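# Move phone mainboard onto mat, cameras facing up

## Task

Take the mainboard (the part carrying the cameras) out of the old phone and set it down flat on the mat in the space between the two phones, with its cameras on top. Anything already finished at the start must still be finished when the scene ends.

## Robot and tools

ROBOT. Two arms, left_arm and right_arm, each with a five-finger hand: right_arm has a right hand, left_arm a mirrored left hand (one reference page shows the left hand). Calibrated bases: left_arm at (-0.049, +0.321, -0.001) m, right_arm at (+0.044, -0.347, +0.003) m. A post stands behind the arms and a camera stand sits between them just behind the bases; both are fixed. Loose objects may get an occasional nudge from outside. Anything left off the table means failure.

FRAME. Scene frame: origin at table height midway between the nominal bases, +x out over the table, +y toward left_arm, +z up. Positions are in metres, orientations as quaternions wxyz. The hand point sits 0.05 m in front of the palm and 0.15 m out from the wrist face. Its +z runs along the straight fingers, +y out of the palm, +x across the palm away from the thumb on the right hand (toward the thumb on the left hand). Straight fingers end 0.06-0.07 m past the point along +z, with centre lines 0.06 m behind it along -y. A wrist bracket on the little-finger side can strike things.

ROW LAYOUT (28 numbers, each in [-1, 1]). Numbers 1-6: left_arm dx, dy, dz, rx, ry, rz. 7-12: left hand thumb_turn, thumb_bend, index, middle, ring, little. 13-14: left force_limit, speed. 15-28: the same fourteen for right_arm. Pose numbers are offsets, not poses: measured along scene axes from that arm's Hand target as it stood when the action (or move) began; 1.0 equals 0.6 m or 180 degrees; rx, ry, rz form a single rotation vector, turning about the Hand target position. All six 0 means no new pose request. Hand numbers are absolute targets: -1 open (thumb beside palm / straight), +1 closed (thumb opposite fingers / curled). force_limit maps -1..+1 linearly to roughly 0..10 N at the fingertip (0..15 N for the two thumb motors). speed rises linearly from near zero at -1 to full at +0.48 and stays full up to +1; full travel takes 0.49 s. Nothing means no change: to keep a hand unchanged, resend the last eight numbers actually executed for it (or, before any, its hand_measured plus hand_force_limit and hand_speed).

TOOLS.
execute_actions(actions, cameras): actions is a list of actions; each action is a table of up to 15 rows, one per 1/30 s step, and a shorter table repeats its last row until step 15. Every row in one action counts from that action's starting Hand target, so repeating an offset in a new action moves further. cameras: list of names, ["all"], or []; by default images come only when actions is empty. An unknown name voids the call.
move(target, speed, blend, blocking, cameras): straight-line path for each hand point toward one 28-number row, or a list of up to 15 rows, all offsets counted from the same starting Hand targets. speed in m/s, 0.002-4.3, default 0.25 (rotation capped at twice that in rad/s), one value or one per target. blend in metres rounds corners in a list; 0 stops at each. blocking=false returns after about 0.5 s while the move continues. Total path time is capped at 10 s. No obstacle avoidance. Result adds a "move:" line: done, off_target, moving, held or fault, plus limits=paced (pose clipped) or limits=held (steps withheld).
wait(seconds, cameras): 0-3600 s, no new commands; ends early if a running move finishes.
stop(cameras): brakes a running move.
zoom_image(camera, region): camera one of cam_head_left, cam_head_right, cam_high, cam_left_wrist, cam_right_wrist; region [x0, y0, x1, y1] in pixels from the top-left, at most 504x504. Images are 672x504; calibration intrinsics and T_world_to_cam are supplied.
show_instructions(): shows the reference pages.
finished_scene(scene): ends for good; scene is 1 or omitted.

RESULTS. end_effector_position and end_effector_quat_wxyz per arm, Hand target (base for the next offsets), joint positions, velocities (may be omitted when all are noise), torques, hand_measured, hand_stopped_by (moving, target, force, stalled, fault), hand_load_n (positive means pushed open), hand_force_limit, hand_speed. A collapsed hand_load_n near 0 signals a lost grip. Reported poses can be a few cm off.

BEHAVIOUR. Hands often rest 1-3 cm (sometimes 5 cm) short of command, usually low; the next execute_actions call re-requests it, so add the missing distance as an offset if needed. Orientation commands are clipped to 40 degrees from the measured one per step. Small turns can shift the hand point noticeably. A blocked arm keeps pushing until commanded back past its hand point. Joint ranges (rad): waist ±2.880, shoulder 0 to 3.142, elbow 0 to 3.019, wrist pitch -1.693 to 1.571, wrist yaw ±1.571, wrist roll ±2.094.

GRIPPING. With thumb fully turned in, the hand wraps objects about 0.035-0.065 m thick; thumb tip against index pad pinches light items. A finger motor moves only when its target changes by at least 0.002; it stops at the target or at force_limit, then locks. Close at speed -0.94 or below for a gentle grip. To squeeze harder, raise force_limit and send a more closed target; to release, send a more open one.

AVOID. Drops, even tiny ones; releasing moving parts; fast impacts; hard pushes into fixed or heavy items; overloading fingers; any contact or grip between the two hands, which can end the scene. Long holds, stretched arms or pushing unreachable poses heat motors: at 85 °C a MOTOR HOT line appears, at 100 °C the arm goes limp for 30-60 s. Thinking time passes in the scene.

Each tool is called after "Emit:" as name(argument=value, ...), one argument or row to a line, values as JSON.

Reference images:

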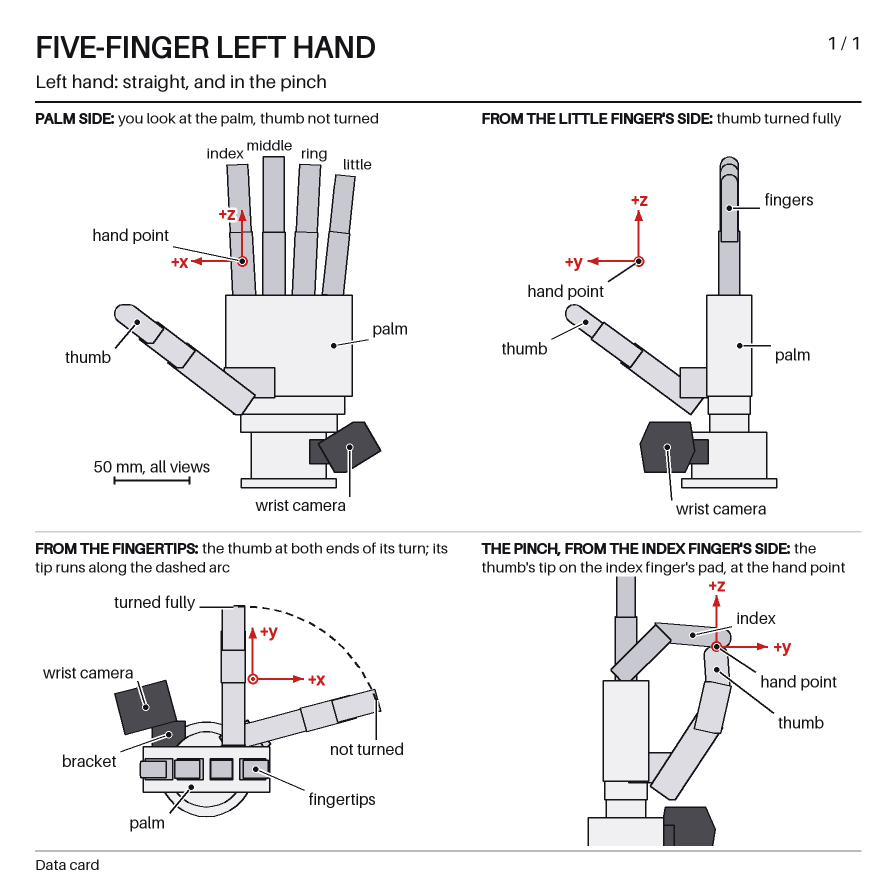

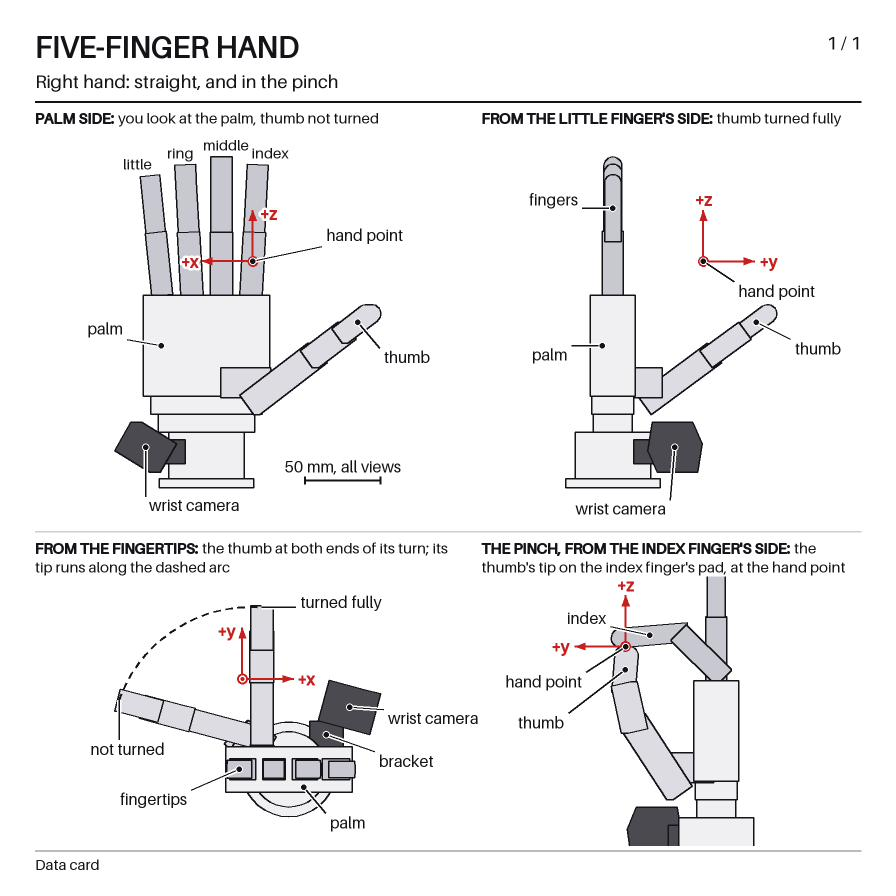

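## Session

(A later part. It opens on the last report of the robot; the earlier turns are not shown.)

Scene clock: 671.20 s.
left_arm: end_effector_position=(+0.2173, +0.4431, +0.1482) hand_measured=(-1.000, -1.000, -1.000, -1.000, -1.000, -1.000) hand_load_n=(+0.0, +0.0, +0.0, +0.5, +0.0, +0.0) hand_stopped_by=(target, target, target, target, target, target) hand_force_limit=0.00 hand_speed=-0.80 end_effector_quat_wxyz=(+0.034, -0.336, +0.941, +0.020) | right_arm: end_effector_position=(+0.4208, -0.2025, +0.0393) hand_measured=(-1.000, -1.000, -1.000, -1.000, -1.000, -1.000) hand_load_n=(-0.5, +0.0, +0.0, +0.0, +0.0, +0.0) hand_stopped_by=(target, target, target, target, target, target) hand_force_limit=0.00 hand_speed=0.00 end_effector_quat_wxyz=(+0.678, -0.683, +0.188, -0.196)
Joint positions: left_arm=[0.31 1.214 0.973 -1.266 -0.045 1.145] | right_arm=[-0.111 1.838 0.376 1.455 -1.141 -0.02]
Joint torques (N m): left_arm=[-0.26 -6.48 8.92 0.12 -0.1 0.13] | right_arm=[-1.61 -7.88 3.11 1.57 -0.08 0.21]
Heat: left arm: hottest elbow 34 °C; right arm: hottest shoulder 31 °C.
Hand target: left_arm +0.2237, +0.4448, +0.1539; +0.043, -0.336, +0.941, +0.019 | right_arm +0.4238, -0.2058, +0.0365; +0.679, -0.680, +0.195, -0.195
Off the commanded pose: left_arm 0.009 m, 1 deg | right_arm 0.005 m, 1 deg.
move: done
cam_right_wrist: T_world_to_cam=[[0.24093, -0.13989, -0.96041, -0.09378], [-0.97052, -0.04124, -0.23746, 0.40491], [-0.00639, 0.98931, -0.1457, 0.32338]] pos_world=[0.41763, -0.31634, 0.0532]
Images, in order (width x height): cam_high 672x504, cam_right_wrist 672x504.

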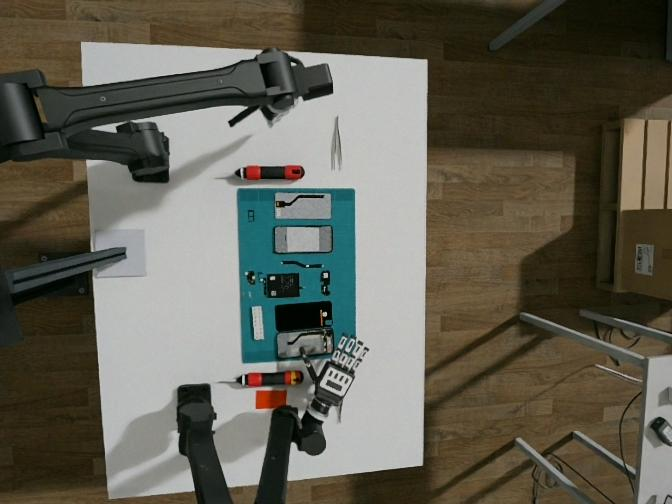

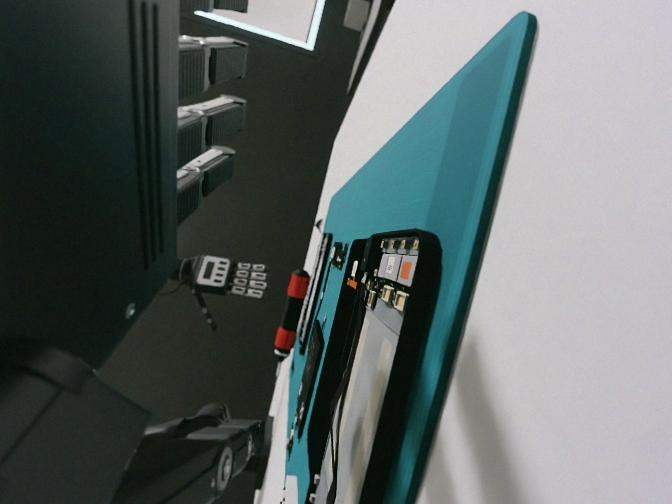

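Emit:
move(
  target=[0,0,0,0,0,0,-1,-1,-1,-1,-1,-1,0,-0.8,0,0.07,-0.013,0,0,0,-1,-1,-1,-1,-1,-1,0,0],
  speed=0.06,
  cameras=["cam_right_wrist"],
)

Emit:
zoom_image(
  camera="cam_right_wrist",
  region=[340, 200, 460, 320],
)

Scene clock: 721.57 s.
left_arm: end_effector_position=(+0.2173, +0.4431, +0.1482) hand_measured=(-1.000, -1.000, -1.000, -1.000, -1.000, -1.000) hand_load_n=(+0.0, +0.0, +0.0, +0.0, +0.0, +0.0) hand_stopped_by=(target, target, target, target, target, target) hand_force_limit=0.00 hand_speed=-0.80 end_effector_quat_wxyz=(+0.034, -0.336, +0.941, +0.020) | right_arm: end_effector_position=(+0.4246, -0.1675, +0.0321) hand_measured=(-1.000, -1.000, -1.000, -1.000, -1.000, -1.000) hand_load_n=(-0.5, +0.0, +0.0, +0.0, +0.0, +0.0) hand_stopped_by=(target, target, target, target, target, target) hand_force_limit=0.00 hand_speed=0.00 end_effector_quat_wxyz=(+0.677, -0.681, +0.192, -0.202)
Joint positions: left_arm=[0.31 1.214 0.973 -1.266 -0.045 1.145] | right_arm=[0.008 1.877 0.376 1.498 -1.007 -0.017]
Joint torques (N m): left_arm=[-0.26 -6.42 8.92 0.13 -0.1 0.13] | right_arm=[0.09 -8.18 2.62 1.65 0.05 0.18]
Heat: left arm: hottest elbow 35 °C; right arm: hottest shoulder 30 °C.
Hand target: left_arm +0.2237, +0.4448, +0.1539; +0.043, -0.336, +0.941, +0.019 | right_arm +0.4239, -0.1640, +0.0286; +0.679, -0.680, +0.195, -0.195
Off the commanded pose: left_arm 0.009 m, 1 deg | right_arm 0.005 m, 1 deg.
move: done
cam_right_wrist: T_world_to_cam=[[0.24169, -0.14328, -0.95972, -0.09768], [-0.97032, -0.02681, -0.24035, 0.41067], [0.00871, 0.98932, -0.1455, 0.28136]] pos_world=[0.41963, -0.28134, 0.0459]

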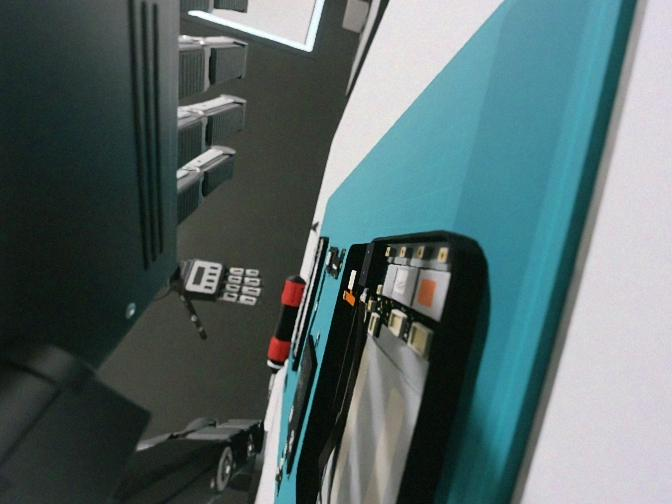

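Scaled by 4.200 from the camera's image (finer frame: 960x720).

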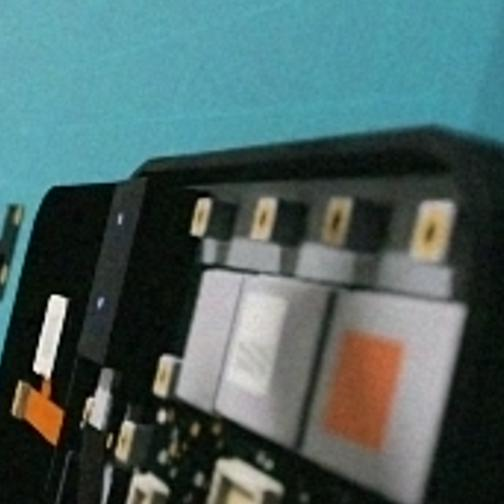

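Emit:
move(
  target=[
    [0,0,0,0,0,0,-1,-1,-1,-1,-1,-1,0,-0.8,0,0,0.152,0,0,0,-1,-1,-1,-1,-1,-1,0,0],
    [0,0,0,0,0,0,-1,-1,-1,-1,-1,-1,0,-0.8,-0.004,-0.003,0.152,-0.0672,0.1216,-0.317,0.55,-0.4,0,-1,-1,-1,0,0],
  ],
  speed=0.15,
  cameras=["cam_right_wrist","cam_high"],
)

Scene clock: 865.90 s.
left_arm: end_effector_position=(+0.2173, +0.4431, +0.1482) hand_measured=(-1.000, -1.000, -1.000, -1.000, -1.000, -1.000) hand_load_n=(+0.0, +0.0, +0.0, +0.0, +0.0, +0.0) hand_stopped_by=(target, target, target, target, target, target) hand_force_limit=0.00 hand_speed=-0.80 end_effector_quat_wxyz=(+0.034, -0.336, +0.941, +0.020) | right_arm: end_effector_position=(+0.4109, -0.1775, +0.1048) hand_measured=(+0.550, -0.400, +0.000, -1.000, -1.000, -1.000) hand_load_n=(+0.0, +0.0, +0.0, +0.0, +0.0, +0.0) hand_stopped_by=(target, target, target, target, target, target) hand_force_limit=0.00 hand_speed=0.00 end_effector_quat_wxyz=(-0.373, +0.600, -0.593, +0.387)
Joint positions: left_arm=[0.31 1.214 0.973 -1.266 -0.045 1.145] | right_arm=[0.591 1.003 0.418 0.073 0.531 0.254]
Joint torques (N m): left_arm=[-0.5 -6.48 8.88 0.09 -0.1 0.13] | right_arm=[0.21 -2.9 12.57 1.01 0.26 0.18]
Heat: left arm: hottest elbow 35 °C; right arm: hottest shoulder 30 °C.
Hand target: left_arm +0.2237, +0.4448, +0.1539; +0.043, -0.336, +0.941, +0.019 | right_arm +0.4216, -0.1658, +0.1198; -0.385, +0.593, -0.593, +0.385
Off the commanded pose: left_arm 0.009 m, 1 deg | right_arm 0.022 m, 2 deg.
move: off_target (right_arm); target 2's new numbers were sent with right_arm's hand 0.022 m and 2 deg from that target
cam_right_wrist: T_world_to_cam=[[-0.39922, -0.28477, -0.87151, 0.203], [-0.58672, 0.80978, 0.00417, 0.37984], [0.70454, 0.513, -0.49036, -0.03238]] pos_world=[0.32671, -0.23317, 0.15946]
Images, in order (width x height): cam_high 672x504, cam_right_wrist 672x504.

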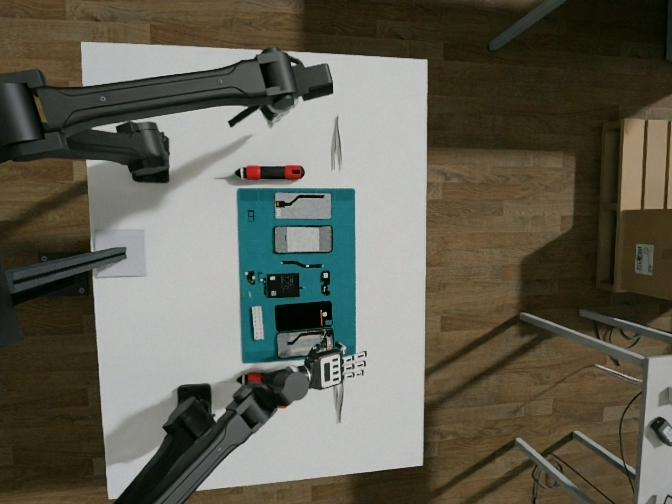

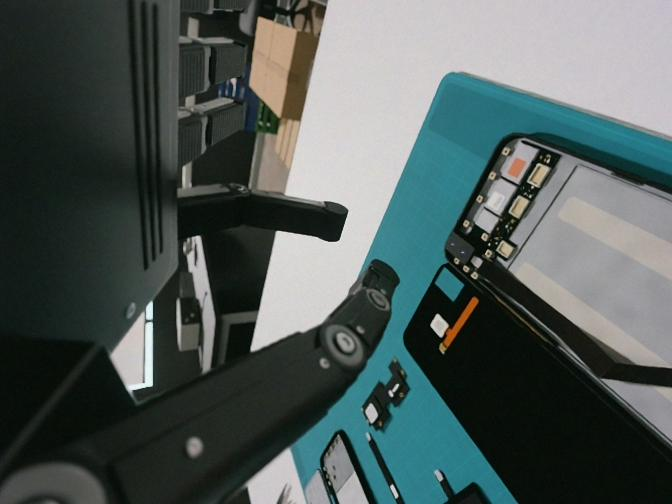

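Emit:
zoom_image(
  camera="cam_right_wrist",
  region=[420, 130, 580, 290],
)

Scaled by 3.150 from the camera's image (finer frame: 960x720).

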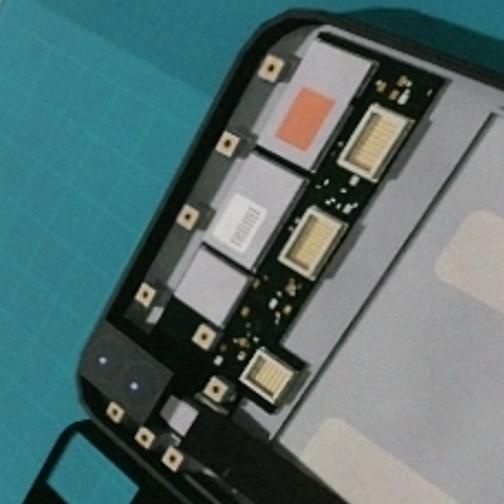

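Emit:
zoom_image(
  camera="cam_right_wrist",
  region=[440, 200, 672, 400],
)

Scaled by 2.172 from the camera's image (finer frame: 960x720).

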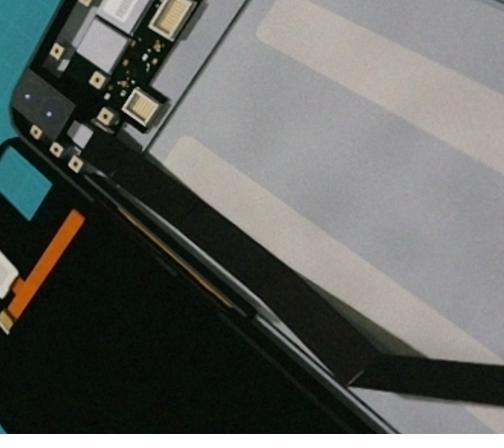

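Emit:
move(
  target=[0,0,0,0,0,0,-1,-1,-1,-1,-1,-1,0,-0.8,0.0107,0.0097,-0.103,0,0,0,0.55,-0.4,0,-1,-1,-1,0,0],
  speed=0.1,
  cameras=["cam_right_wrist"],
)

Emit:
zoom_image(
  camera="cam_right_wrist",
  region=[320, 180, 480, 320],
)

Scene clock: 897.03 s.
left_arm: end_effector_position=(+0.2173, +0.4431, +0.1482) hand_measured=(-1.000, -1.000, -1.000, -1.000, -1.000, -1.000) hand_load_n=(+0.0, +0.0, +0.0, +0.0, +0.0, +0.0) hand_stopped_by=(target, target, target, target, target, target) hand_force_limit=0.00 hand_speed=-0.80 end_effector_quat_wxyz=(+0.034, -0.336, +0.941, +0.020) | right_arm: end_effector_position=(+0.4303, -0.1634, +0.0625) hand_measured=(+0.550, -0.400, +0.000, -1.000, -1.000, -1.000) hand_load_n=(+0.0, +0.0, +0.0, +0.0, +0.0, +0.0) hand_stopped_by=(target, target, target, target, target, target) hand_force_limit=0.00 hand_speed=0.00 end_effector_quat_wxyz=(-0.383, +0.593, -0.592, +0.388)
Joint positions: left_arm=[0.31 1.214 0.973 -1.266 -0.045 1.145] | right_arm=[0.595 1.219 0.391 0.338 0.535 0.257]
Joint torques (N m): left_arm=[-0.38 -6.53 8.91 0.06 -0.11 0.14] | right_arm=[0.21 -4.54 7.38 2.02 0.27 0.17]
Heat: left arm: hottest elbow 35 °C; right arm: hottest elbow 33 °C.
Hand target: left_arm +0.2237, +0.4448, +0.1539; +0.043, -0.336, +0.941, +0.019 | right_arm +0.4280, -0.1600, +0.0580; -0.385, +0.593, -0.593, +0.385
Off the commanded pose: left_arm 0.009 m, 1 deg | right_arm 0.006 m, 0 deg.
move: done
cam_right_wrist: T_world_to_cam=[[-0.38177, -0.27192, -0.88335, 0.17322], [-0.5863, 0.81009, 0.00402, 0.37993], [0.7145, 0.51944, -0.46869, -0.07855]] pos_world=[0.345, -0.21987, 0.11467]

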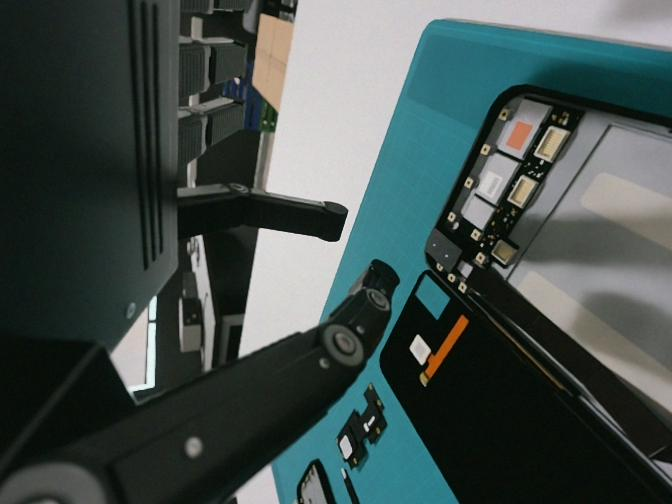

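Scaled by 3.150 from the camera's image (finer frame: 960x720).

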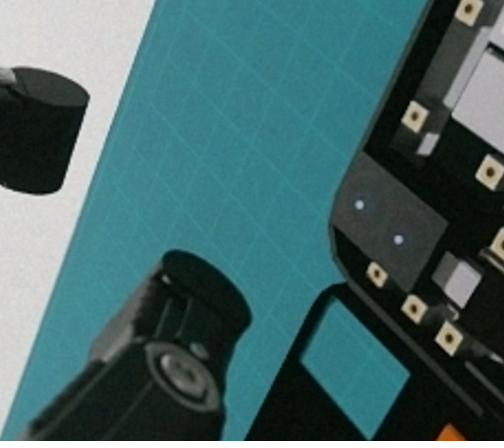

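Emit:
move(
  target=[0,0,0,0,0,0,-1,-1,-1,-1,-1,-1,0,-0.8,-0.012,-0.0027,-0.034,0,0,0,0.55,-0.4,0,-1,-1,-1,0,0],
  speed=0.05,
  cameras=["cam_right_wrist"],
)

Emit:
zoom_image(
  camera="cam_right_wrist",
  region=[320, 180, 480, 320],
)

Scene clock: 917.30 s.
left_arm: end_effector_position=(+0.2173, +0.4431, +0.1482) hand_measured=(-1.000, -1.000, -1.000, -1.000, -1.000, -1.000) hand_load_n=(+0.0, +0.0, +0.0, +0.0, +0.0, +0.0) hand_stopped_by=(target, target, target, target, target, target) hand_force_limit=0.00 hand_speed=-0.80 end_effector_quat_wxyz=(+0.034, -0.336, +0.941, +0.020) | right_arm: end_effector_position=(+0.4240, -0.1644, +0.0429) hand_measured=(+0.550, -0.400, +0.000, -1.000, -1.000, -1.000) hand_load_n=(+0.0, +0.0, +0.0, +0.0, +0.0, +0.0) hand_stopped_by=(target, target, target, target, target, target) hand_force_limit=0.00 hand_speed=0.00 end_effector_quat_wxyz=(-0.384, +0.593, -0.591, +0.389)
Joint positions: left_arm=[0.31 1.214 0.973 -1.266 -0.045 1.145] | right_arm=[0.605 1.276 0.354 0.432 0.544 0.261]
Joint torques (N m): left_arm=[-0.5 -6.53 8.92 0.12 -0.1 0.13] | right_arm=[0.21 -4.72 6.63 1.98 0.27 0.2]
Heat: left arm: hottest elbow 35 °C; right arm: hottest elbow 31 °C.
Hand target: left_arm +0.2237, +0.4448, +0.1539; +0.043, -0.336, +0.941, +0.019 | right_arm +0.4209, -0.1615, +0.0377; -0.385, +0.593, -0.593, +0.385
Off the commanded pose: left_arm 0.009 m, 1 deg | right_arm 0.007 m, 1 deg.
move: done
cam_right_wrist: T_world_to_cam=[[-0.37988, -0.27264, -0.88395, 0.15237], [-0.58696, 0.80961, 0.00254, 0.37746], [0.71496, 0.51981, -0.46758, -0.08289]] pos_world=[0.3387, -0.22097, 0.09497]

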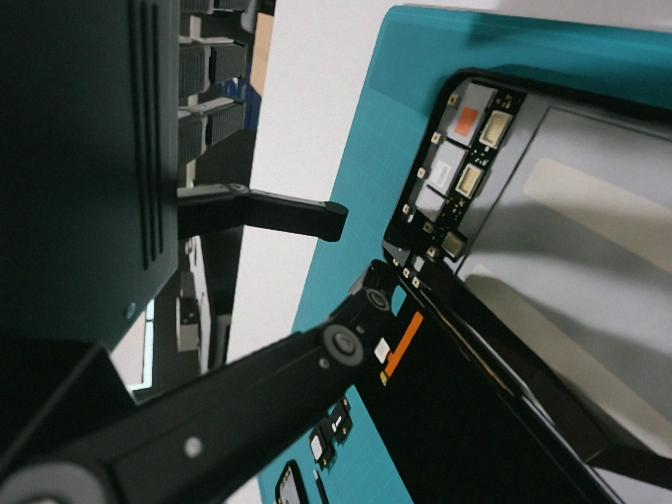

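Scaled by 3.150 from the camera's image (finer frame: 960x720).

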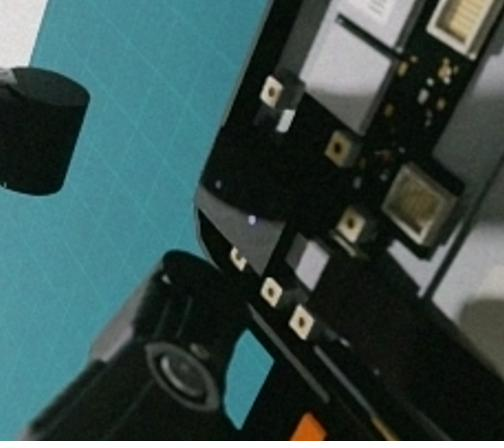

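Emit:
move(
  target=[0,0,0,0,0,0,-1,-1,-1,-1,-1,-1,0,-0.8,-0.0023,-0.0008,-0.0187,0,0,0,0.55,-0.4,0,-1,-1,-1,0,0],
  speed=0.04,
  cameras=["cam_right_wrist"],
)

Emit:
zoom_image(
  camera="cam_right_wrist",
  region=[310, 180, 430, 300],
)

Scene clock: 945.63 s.
left_arm: end_effector_position=(+0.2173, +0.4431, +0.1482) hand_measured=(-1.000, -1.000, -1.000, -1.000, -1.000, -1.000) hand_load_n=(+0.0, +0.0, +0.0, +0.0, +0.0, +0.0) hand_stopped_by=(target, target, target, target, target, target) hand_force_limit=0.00 hand_speed=-0.80 end_effector_quat_wxyz=(+0.034, -0.336, +0.941, +0.020) | right_arm: end_effector_position=(+0.4228, -0.1646, +0.0319) hand_measured=(+0.550, -0.400, +0.000, -1.000, -1.000, -1.000) hand_load_n=(+0.0, +0.0, +0.0, +0.0, +0.0, +0.0) hand_stopped_by=(target, target, target, target, target, target) hand_force_limit=0.00 hand_speed=0.00 end_effector_quat_wxyz=(-0.384, +0.593, -0.591, +0.389)
Joint positions: left_arm=[0.31 1.214 0.973 -1.266 -0.045 1.145] | right_arm=[0.606 1.32 0.34 0.49 0.545 0.263]
Joint torques (N m): left_arm=[-0.32 -6.71 8.91 0.1 -0.11 0.13] | right_arm=[0.15 -4.89 6.22 1.95 0.27 0.18]
Heat: left arm: hottest elbow 35 °C; right arm: hottest elbow 30 °C.
Hand target: left_arm +0.2237, +0.4448, +0.1539; +0.043, -0.336, +0.941, +0.019 | right_arm +0.4195, -0.1620, +0.0266; -0.385, +0.593, -0.593, +0.385
Off the commanded pose: left_arm 0.009 m, 1 deg | right_arm 0.007 m, 0 deg.
move: done
cam_right_wrist: T_world_to_cam=[[-0.37933, -0.27122, -0.88462, 0.14214], [-0.58678, 0.80974, 0.00335, 0.37685], [0.7154, 0.52034, -0.4663, -0.0873]] pos_world=[0.3375, -0.22117, 0.08377]

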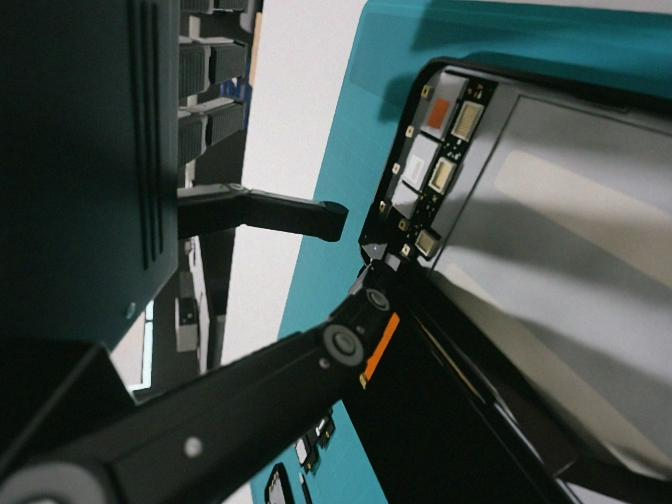

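Scaled by 4.200 from the camera's image (finer frame: 960x720).

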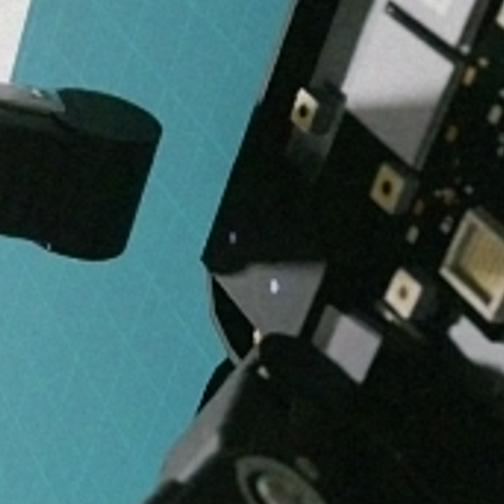

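Emit:
move(
  target=[0,0,0,0,0,0,-1,-1,-1,-1,-1,-1,0,-0.8,-0.0022,-0.0015,-0.0073,0,0,0,0.6,-0.37,0,-1,-1,-1,0,-0.5],
  speed=0.03,
  cameras=["cam_right_wrist"],
)

Emit:
zoom_image(
  camera="cam_right_wrist",
  region=[310, 180, 430, 300],
)

Scene clock: 972.30 s.
left_arm: end_effector_position=(+0.2173, +0.4431, +0.1482) hand_measured=(-1.000, -1.000, -1.000, -1.000, -1.000, -1.000) hand_load_n=(+0.0, +0.0, +0.0, +0.0, +0.0, +0.0) hand_stopped_by=(target, target, target, target, target, target) hand_force_limit=0.00 hand_speed=-0.80 end_effector_quat_wxyz=(+0.034, -0.336, +0.941, +0.020) | right_arm: end_effector_position=(+0.4222, -0.1644, +0.0296) hand_measured=(+0.600, -0.370, +0.000, -1.000, -1.000, -1.000) hand_load_n=(-0.5, +0.0, +0.0, +0.0, +0.0, +0.0) hand_stopped_by=(target, target, target, target, target, target) hand_force_limit=0.00 hand_speed=-0.50 end_effector_quat_wxyz=(-0.387, +0.591, -0.591, +0.389)
Joint positions: left_arm=[0.31 1.214 0.973 -1.266 -0.045 1.145] | right_arm=[0.608 1.331 0.333 0.514 0.545 0.263]
Joint torques (N m): left_arm=[-0.44 -6.53 8.92 0.1 -0.11 0.14] | right_arm=[0.09 -4.66 6 1.88 0.26 0.18]
Heat: left arm: hottest elbow 35 °C; right arm: hottest elbow 30 °C.
Hand target: left_arm +0.2237, +0.4448, +0.1539; +0.043, -0.336, +0.941, +0.019 | right_arm +0.4180, -0.1629, +0.0220; -0.385, +0.593, -0.593, +0.385
Off the commanded pose: left_arm 0.009 m, 1 deg | right_arm 0.009 m, 1 deg.
move: done
cam_right_wrist: T_world_to_cam=[[-0.37485, -0.26818, -0.88745, 0.13854], [-0.58749, 0.80922, 0.00361, 0.37644], [0.71718, 0.52272, -0.46089, -0.08856]] pos_world=[0.3366, -0.22117, 0.08077]

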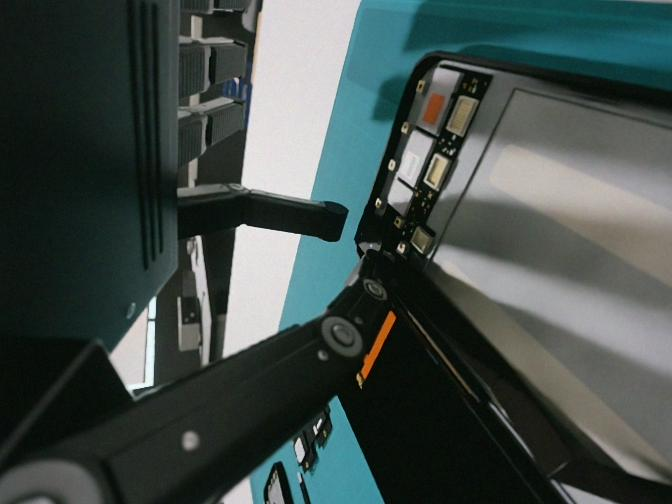

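Scaled by 4.200 from the camera's image (finer frame: 960x720).

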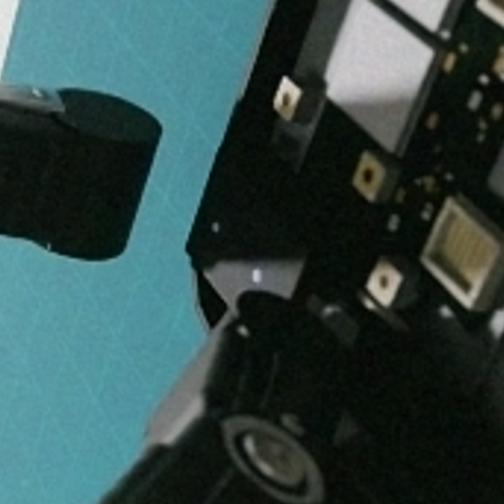

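Emit:
move(
  target=[0,0,0,0,0,0,-1,-1,-1,-1,-1,-1,0,-0.8,-0.0015,-0.002,-0.007,0,0,0,0.6,-0.37,0,-1,-1,-1,0,-0.5],
  speed=0.03,
  cameras=["cam_right_wrist"],
)

Emit:
zoom_image(
  camera="cam_right_wrist",
  region=[310, 180, 430, 300],
)

Scene clock: 987.90 s.
left_arm: end_effector_position=(+0.2173, +0.4431, +0.1482) hand_measured=(-1.000, -1.000, -1.000, -1.000, -1.000, -1.000) hand_load_n=(+0.5, +0.0, +0.0, +0.0, +0.0, +0.5) hand_stopped_by=(target, target, target, target, target, target) hand_force_limit=0.00 hand_speed=-0.80 end_effector_quat_wxyz=(+0.034, -0.336, +0.941, +0.020) | right_arm: end_effector_position=(+0.4221, -0.1645, +0.0292) hand_measured=(+0.600, -0.370, +0.000, -1.000, -1.000, -1.000) hand_load_n=(-1.0, +0.0, +0.0, -0.5, +0.0, +0.0) hand_stopped_by=(target, target, target, target, target, target) hand_force_limit=0.00 hand_speed=-0.50 end_effector_quat_wxyz=(-0.392, +0.588, -0.590, +0.390)
Joint positions: left_arm=[0.31 1.214 0.973 -1.266 -0.045 1.145] | right_arm=[0.608 1.338 0.325 0.54 0.546 0.263]
Joint torques (N m): left_arm=[-0.5 -6.48 8.91 0.06 -0.1 0.13] | right_arm=[-0.09 -3.9 5.91 1.73 0.19 0.17]
Heat: left arm: hottest elbow 35 °C; right arm: hottest elbow 30 °C.
Hand target: left_arm +0.2237, +0.4448, +0.1539; +0.043, -0.336, +0.941, +0.019 | right_arm +0.4171, -0.1641, +0.0178; -0.385, +0.593, -0.593, +0.385
Off the commanded pose: left_arm 0.009 m, 1 deg | right_arm 0.012 m, 1 deg.
move: off_target (right_arm)
cam_right_wrist: T_world_to_cam=[[-0.36644, -0.26244, -0.89266, 0.13574], [-0.58724, 0.80941, 0.0031, 0.37641], [0.72171, 0.52535, -0.45071, -0.09036]] pos_world=[0.33599, -0.22158, 0.07928]

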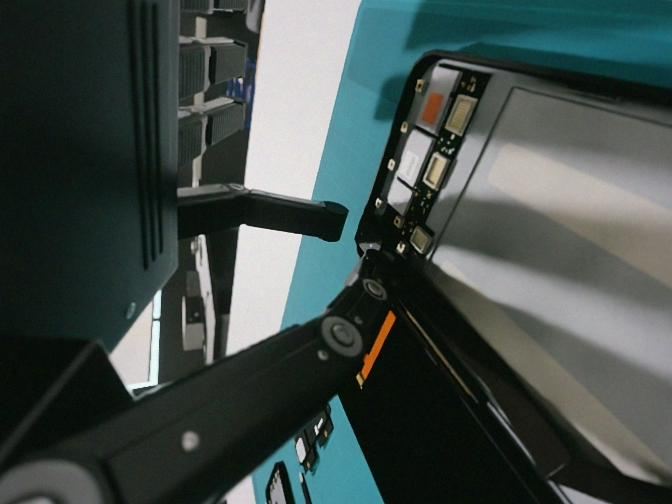

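Scaled by 4.200 from the camera's image (finer frame: 960x720).

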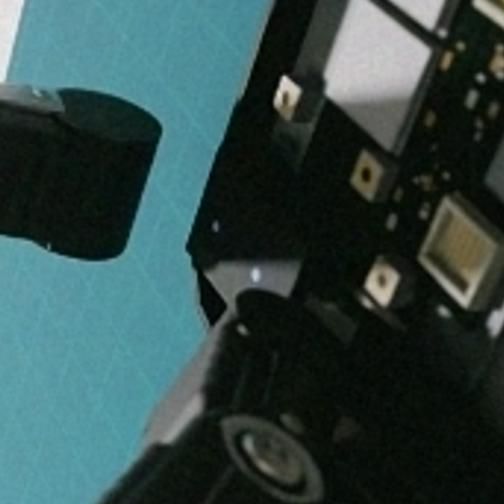

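Emit:
move(
  target=[
    [0,0,0,0,0,0,-1,-1,-1,-1,-1,-1,0,-0.8,-0.007,-0.001,0.025,0,0,0,0.6,-0.37,-0.04,-1,-1,-1,0,-0.5],
    [0,0,0,0,0,0,-1,-1,-1,-1,-1,-1,0,-0.8,-0.007,-0.001,0.006,0,0,0,0.6,-0.37,-0.04,-1,-1,-1,0,-0.5],
  ],
  speed=0.03,
  cameras=["cam_right_wrist"],
)

Emit:
zoom_image(
  camera="cam_right_wrist",
  region=[310, 180, 430, 300],
)

Scene clock: 1004.83 s.
left_arm: end_effector_position=(+0.2173, +0.4431, +0.1482) hand_measured=(-1.000, -1.000, -1.000, -1.000, -1.000, -1.000) hand_load_n=(+0.0, +0.0, +0.0, +0.5, +0.0, +0.0) hand_stopped_by=(target, target, target, target, target, target) hand_force_limit=0.00 hand_speed=-0.80 end_effector_quat_wxyz=(+0.034, -0.336, +0.941, +0.020) | right_arm: end_effector_position=(+0.4166, -0.1665, +0.0283) hand_measured=(+0.600, -0.370, -0.040, -1.000, -1.000, -1.000) hand_load_n=(-1.0, +0.0, +0.0, +0.0, +0.0, +0.0) hand_stopped_by=(target, target, target, target, target, target) hand_force_limit=0.00 hand_speed=-0.50 end_effector_quat_wxyz=(-0.386, +0.592, -0.591, +0.389)
Joint positions: left_arm=[0.31 1.214 0.973 -1.266 -0.045 1.145] | right_arm=[0.613 1.319 0.319 0.513 0.551 0.267]
Joint torques (N m): left_arm=[-0.32 -6.42 8.92 0.06 -0.1 0.13] | right_arm=[0.03 -4.31 6.04 1.87 0.22 0.17]
Heat: left arm: hottest elbow 35 °C; right arm: hottest elbow 29 °C.
Hand target: left_arm +0.2237, +0.4448, +0.1539; +0.043, -0.336, +0.941, +0.019 | right_arm +0.4130, -0.1647, +0.0215; -0.385, +0.593, -0.593, +0.385
Off the commanded pose: left_arm 0.009 m, 1 deg | right_arm 0.008 m, 1 deg.
move: done
cam_right_wrist: T_world_to_cam=[[-0.37614, -0.26885, -0.8867, 0.13527], [-0.58695, 0.80961, 0.00351, 0.37474], [0.71694, 0.52177, -0.46233, -0.08405]] pos_world=[0.3311, -0.22317, 0.07977]

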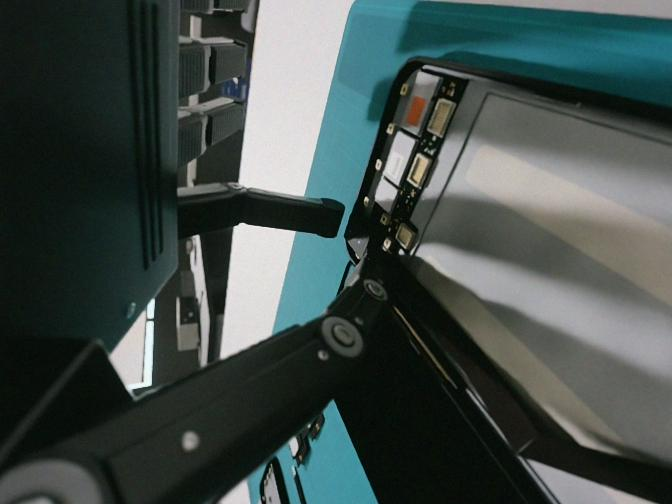

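Scaled by 4.200 from the camera's image (finer frame: 960x720).

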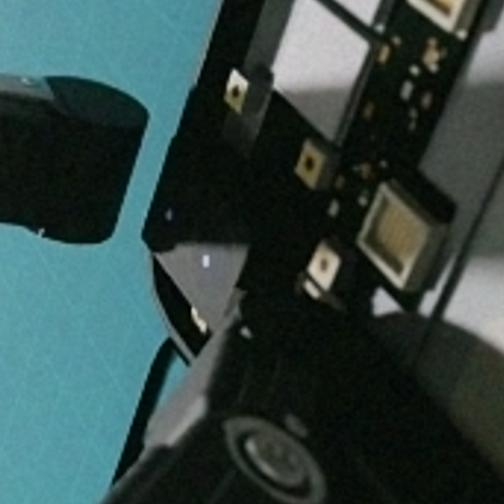

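Emit:
move(
  target=[0,0,0,0,0,0,-1,-1,-1,-1,-1,-1,0,-0.8,0.002,0,-0.006,0,0,0,0.6,-0.37,-0.04,-1,-1,-1,0,-0.5],
  speed=0.02,
)

Scene clock: 1033.80 s.
left_arm: end_effector_position=(+0.2173, +0.4431, +0.1482) hand_measured=(-1.000, -1.000, -1.000, -1.000, -1.000, -1.000) hand_load_n=(+0.0, +0.0, +0.0, +0.0, +0.0, +0.0) hand_stopped_by=(target, target, target, target, target, target) hand_force_limit=0.00 hand_speed=-0.80 end_effector_quat_wxyz=(+0.034, -0.336, +0.941, +0.020) | right_arm: end_effector_position=(+0.4177, -0.1662, +0.0288) hand_measured=(+0.600, -0.370, -0.040, -1.000, -1.000, -1.000) hand_load_n=(-3.0, +0.0, +0.0, +0.0, +0.0, +0.0) hand_stopped_by=(target, target, target, target, target, target) hand_force_limit=0.00 hand_speed=-0.50 end_effector_quat_wxyz=(-0.391, +0.588, -0.591, +0.391)
Joint positions: left_arm=[0.31 1.214 0.973 -1.266 -0.045 1.145] | right_arm=[0.613 1.326 0.315 0.536 0.553 0.267]
Joint torques (N m): left_arm=[-0.44 -6.53 8.92 0.12 -0.11 0.14] | right_arm=[-0.21 -3.49 6.27 1.83 0.08 0.16]
Heat: left arm: hottest elbow 35 °C; right arm: hottest elbow 29 °C.
Hand target: left_arm +0.2237, +0.4448, +0.1539; +0.043, -0.336, +0.941, +0.019 | right_arm +0.4143, -0.1646, +0.0180; -0.385, +0.593, -0.593, +0.385
Off the commanded pose: left_arm 0.009 m, 1 deg | right_arm 0.011 m, 1 deg.
move: off_target (right_arm)

Emit:
move(
  target=[
    [0,0,0,0,0,0,-1,-1,-1,-1,-1,-1,0,-0.8,0,0,0.08,0,0,0,0.6,-0.37,-0.04,-1,-1,-1,0,-0.5],
    [0,0,0,0,0,0,-1,-1,-1,-1,-1,-1,0,-0.8,0.026,0.002,0.065,0,0.0722,0,0.7,-0.58,0.08,-1,-1,-1,0,-0.5],
  ],
  speed=0.08,
  cameras=["cam_right_wrist","cam_high"],
)

Emit:
zoom_image(
  camera="cam_right_wrist",
  region=[330, 160, 510, 310],
)

Scene clock: 1104.50 s.
left_arm: end_effector_position=(+0.2173, +0.4431, +0.1482) hand_measured=(-1.000, -1.000, -1.000, -1.000, -1.000, -1.000) hand_load_n=(+0.0, +0.0, +0.0, +0.0, +0.0, +0.0) hand_stopped_by=(target, target, target, target, target, target) hand_force_limit=0.00 hand_speed=-0.80 end_effector_quat_wxyz=(+0.034, -0.336, +0.941, +0.020) | right_arm: end_effector_position=(+0.4155, -0.1685, +0.0470) hand_measured=(+0.700, -0.580, +0.080, -1.000, -1.000, -1.000) hand_load_n=(+0.0, +0.0, +0.0, +0.0, +0.0, +0.0) hand_stopped_by=(target, target, target, target, target, target) hand_force_limit=0.00 hand_speed=-0.50 end_effector_quat_wxyz=(-0.308, +0.643, -0.626, +0.316)
Joint positions: left_arm=[0.31 1.214 0.973 -1.266 -0.045 1.145] | right_arm=[0.539 1.204 0.496 -0.021 0.411 0.318]
Joint torques (N m): left_arm=[-0.56 -6.48 8.94 0.08 -0.11 0.14] | right_arm=[-1.61 -4.89 11.47 0.79 0.08 0.2]
Heat: left arm: hottest elbow 35 °C; right arm: hottest elbow 29 °C.
Hand target: left_arm +0.2237, +0.4448, +0.1539; +0.043, -0.336, +0.941, +0.019 | right_arm +0.4297, -0.1635, +0.0568; -0.315, +0.633, -0.633, +0.315
Off the commanded pose: left_arm 0.009 m, 1 deg | right_arm 0.018 m, 2 deg.
move: off_target (right_arm); target 2's new numbers were sent with right_arm's hand 0.018 m and 2 deg from that target
cam_right_wrist: T_world_to_cam=[[-0.57633, -0.29033, -0.7639, 0.22461], [-0.58194, 0.80208, 0.1342, 0.36617], [0.57375, 0.52189, -0.63122, -0.00599]] pos_world=[0.34597, -0.22536, 0.11866]
Images, in order (width x height): cam_high 672x504, cam_right_wrist 672x504.

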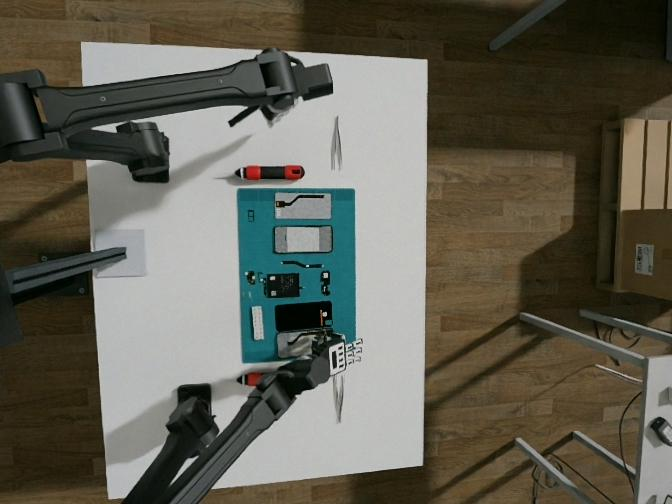

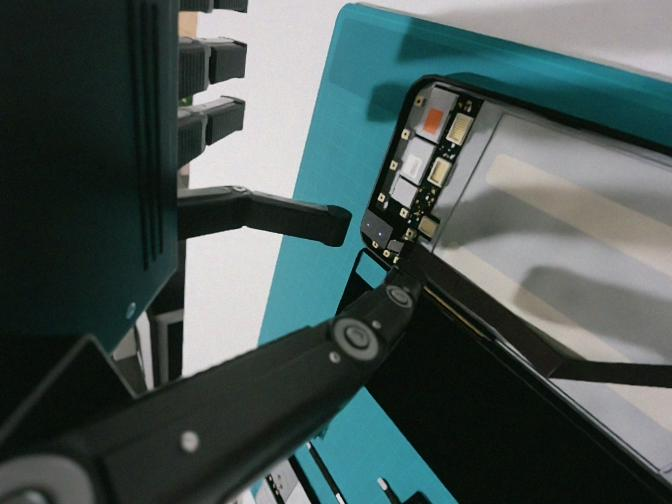

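Scaled by 2.800 from the camera's image (finer frame: 960x720).

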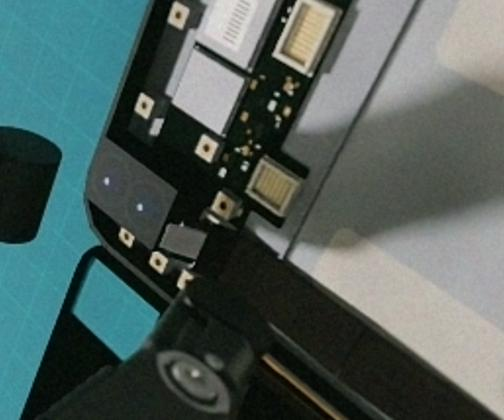

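Emit:
move(
  target=[0,0,0,0,0,0,-1,-1,-1,-1,-1,-1,0,-0.8,0.004,0.001,-0.03,0,0,0,0.7,-0.14,0.1,-1,-1,-1,0,-0.5],
  speed=0.05,
  cameras=["cam_right_wrist"],
)

Emit:
zoom_image(
  camera="cam_right_wrist",
  region=[310, 180, 430, 300],
)

Scene clock: 1122.20 s.
left_arm: end_effector_position=(+0.2173, +0.4431, +0.1482) hand_measured=(-1.000, -1.000, -1.000, -1.000, -1.000, -1.000) hand_load_n=(+0.0, +0.0, +0.0, +0.0, +0.0, +0.0) hand_stopped_by=(target, target, target, target, target, target) hand_force_limit=0.00 hand_speed=-0.80 end_effector_quat_wxyz=(+0.034, -0.336, +0.941, +0.020) | right_arm: end_effector_position=(+0.4210, -0.1659, +0.0340) hand_measured=(+0.700, -0.140, +0.100, -1.000, -1.000, -1.000) hand_load_n=(+0.0, +0.0, +0.0, +0.0, +0.0, +0.0) hand_stopped_by=(target, target, target, target, target, target) hand_force_limit=0.00 hand_speed=-0.50 end_effector_quat_wxyz=(-0.307, +0.643, -0.627, +0.315)
Joint positions: left_arm=[0.31 1.214 0.973 -1.266 -0.045 1.145] | right_arm=[0.537 1.26 0.496 0.031 0.409 0.318]
Joint torques (N m): left_arm=[-0.38 -6.48 8.92 0.1 -0.11 0.12] | right_arm=[-1.61 -5.36 9.63 1.81 0.08 0.18]
Heat: left arm: hottest elbow 35 °C; right arm: hottest elbow 32 °C.
Hand target: left_arm +0.2237, +0.4448, +0.1539; +0.043, -0.336, +0.941, +0.019 | right_arm +0.4321, -0.1629, +0.0388; -0.315, +0.633, -0.633, +0.315
Off the commanded pose: left_arm 0.009 m, 1 deg | right_arm 0.012 m, 2 deg.
move: off_target (right_arm)
cam_right_wrist: T_world_to_cam=[[-0.5792, -0.29051, -0.76167, 0.21979], [-0.58084, 0.80265, 0.13555, 0.3686], [0.57198, 0.52092, -0.63363, -0.01813]] pos_world=[0.35177, -0.22256, 0.10596]

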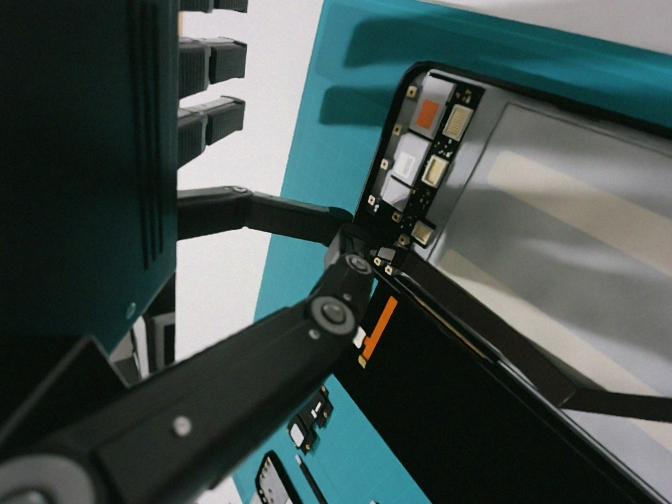

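Scaled by 4.200 from the camera's image (finer frame: 960x720).

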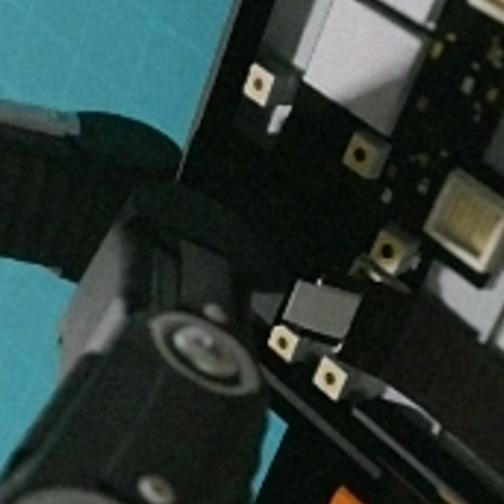

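Emit:
move(
  target=[
    [0,0,0,0,0,0,-1,-1,-1,-1,-1,-1,0,-0.8,0.02,0,0.035,0,0,0,0.7,-0.57,0.1,-1,-1,-1,0,-0.5],
    [0,0,0,0,0,0,-1,-1,-1,-1,-1,-1,0,-0.8,0.0033,0,-0.003,0,0,0,0.7,-0.57,0.1,-1,-1,-1,0,-0.5],
  ],
  speed=0.05,
  cameras=["cam_right_wrist"],
)

Emit:
zoom_image(
  camera="cam_right_wrist",
  region=[310, 160, 450, 300],
)

Scene clock: 1137.60 s.
left_arm: end_effector_position=(+0.2173, +0.4431, +0.1482) hand_measured=(-1.000, -1.000, -1.000, -1.000, -1.000, -1.000) hand_load_n=(+0.0, +0.0, +0.0, +0.0, +0.0, +0.0) hand_stopped_by=(target, target, target, target, target, target) hand_force_limit=0.00 hand_speed=-0.80 end_effector_quat_wxyz=(+0.034, -0.336, +0.941, +0.020) | right_arm: end_effector_position=(+0.4362, -0.1645, +0.0436) hand_measured=(+0.700, -0.570, +0.100, -1.000, -1.000, -1.000) hand_load_n=(+0.0, +0.0, +0.0, +0.0, -0.5, -0.5) hand_stopped_by=(target, target, target, target, target, target) hand_force_limit=0.00 hand_speed=-0.50 end_effector_quat_wxyz=(-0.317, +0.633, -0.631, +0.318)
Joint positions: left_arm=[0.31 1.214 0.973 -1.266 -0.045 1.145] | right_arm=[0.518 1.271 0.524 0.041 0.401 0.318]
Joint torques (N m): left_arm=[-0.32 -6.59 8.91 0.08 -0.11 0.13] | right_arm=[-0.21 -5.71 7.61 1.77 0.27 0.16]
Heat: left arm: hottest elbow 35 °C; right arm: hottest elbow 32 °C.
Hand target: left_arm +0.2237, +0.4448, +0.1539; +0.043, -0.336, +0.941, +0.019 | right_arm +0.4341, -0.1629, +0.0369; -0.315, +0.633, -0.633, +0.315
Off the commanded pose: left_arm 0.009 m, 1 deg | right_arm 0.007 m, 0 deg.
move: done
cam_right_wrist: T_world_to_cam=[[-0.56717, -0.26971, -0.77818, 0.23512], [-0.57343, 0.80754, 0.13805, 0.37249], [0.59118, 0.52453, -0.61268, -0.03015]] pos_world=[0.36477, -0.22157, 0.11307]

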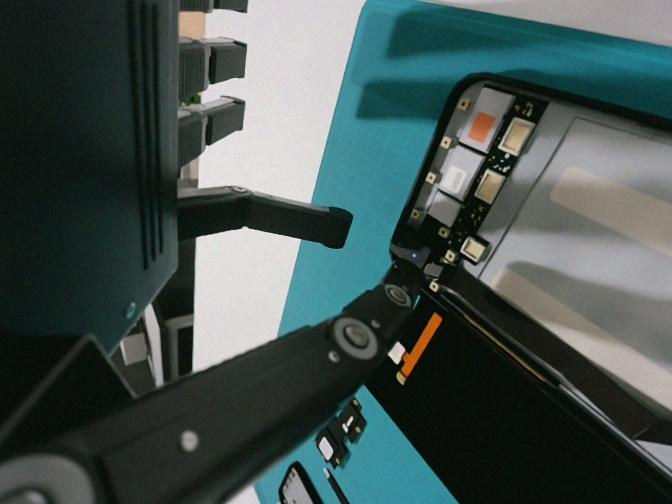

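Scaled by 3.600 from the camera's image (finer frame: 960x720).

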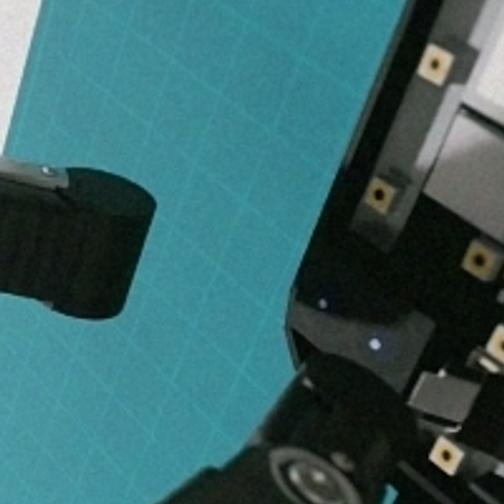

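Emit:
move(
  target=[0,0,0,0,0,0,-1,-1,-1,-1,-1,-1,0,-0.8,-0.0035,-0.0018,-0.0223,0,0,0,0.7,-0.62,0.1,-1,-1,-1,0,-0.5],
  speed=0.03,
  cameras=["cam_right_wrist"],
)

Emit:
zoom_image(
  camera="cam_right_wrist",
  region=[310, 160, 450, 300],
)

Scene clock: 1155.30 s.
left_arm: end_effector_position=(+0.2173, +0.4431, +0.1482) hand_measured=(-1.000, -1.000, -1.000, -1.000, -1.000, -1.000) hand_load_n=(+0.0, +0.0, +0.0, +0.0, +0.0, +0.0) hand_stopped_by=(target, target, target, target, target, target) hand_force_limit=0.00 hand_speed=-0.80 end_effector_quat_wxyz=(+0.034, -0.336, +0.941, +0.020) | right_arm: end_effector_position=(+0.4346, -0.1655, +0.0303) hand_measured=(+0.700, -0.620, +0.100, -1.000, -1.000, -1.000) hand_load_n=(+0.0, +0.0, +0.5, +0.0, +0.0, +0.0) hand_stopped_by=(target, target, target, target, target, target) hand_force_limit=0.00 hand_speed=-0.50 end_effector_quat_wxyz=(-0.317, +0.633, -0.631, +0.318)
Joint positions: left_arm=[0.31 1.214 0.973 -1.266 -0.045 1.145] | right_arm=[0.518 1.304 0.503 0.095 0.402 0.318]
Joint torques (N m): left_arm=[-0.44 -6.59 8.91 0.1 -0.11 0.13] | right_arm=[-0.15 -5.83 7.25 1.83 0.27 0.16]
Heat: left arm: hottest elbow 35 °C; right arm: hottest elbow 32 °C.
Hand target: left_arm +0.2237, +0.4448, +0.1539; +0.043, -0.336, +0.941, +0.019 | right_arm +0.4321, -0.1640, +0.0236; -0.315, +0.633, -0.633, +0.315
Off the commanded pose: left_arm 0.009 m, 1 deg | right_arm 0.007 m, 0 deg.
move: done
cam_right_wrist: T_world_to_cam=[[-0.56694, -0.2696, -0.77839, 0.22358], [-0.57325, 0.80771, 0.13778, 0.37414], [0.59157, 0.52433, -0.61247, -0.03709]] pos_world=[0.36317, -0.22247, 0.09977]

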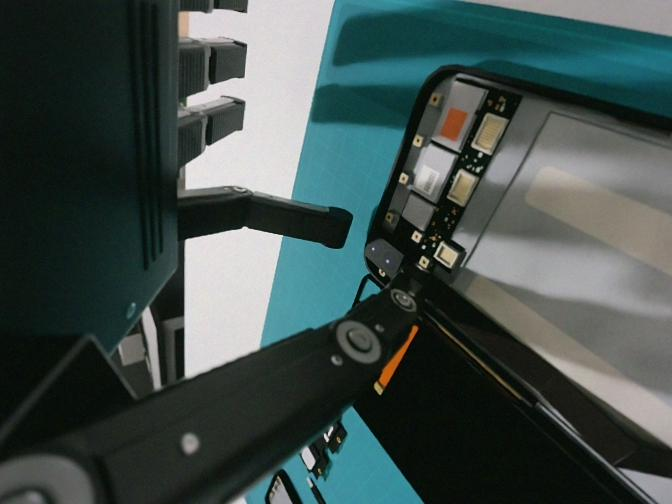

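Scaled by 3.600 from the camera's image (finer frame: 960x720).

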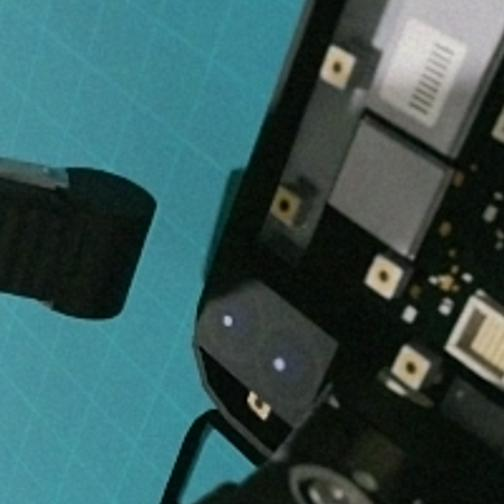

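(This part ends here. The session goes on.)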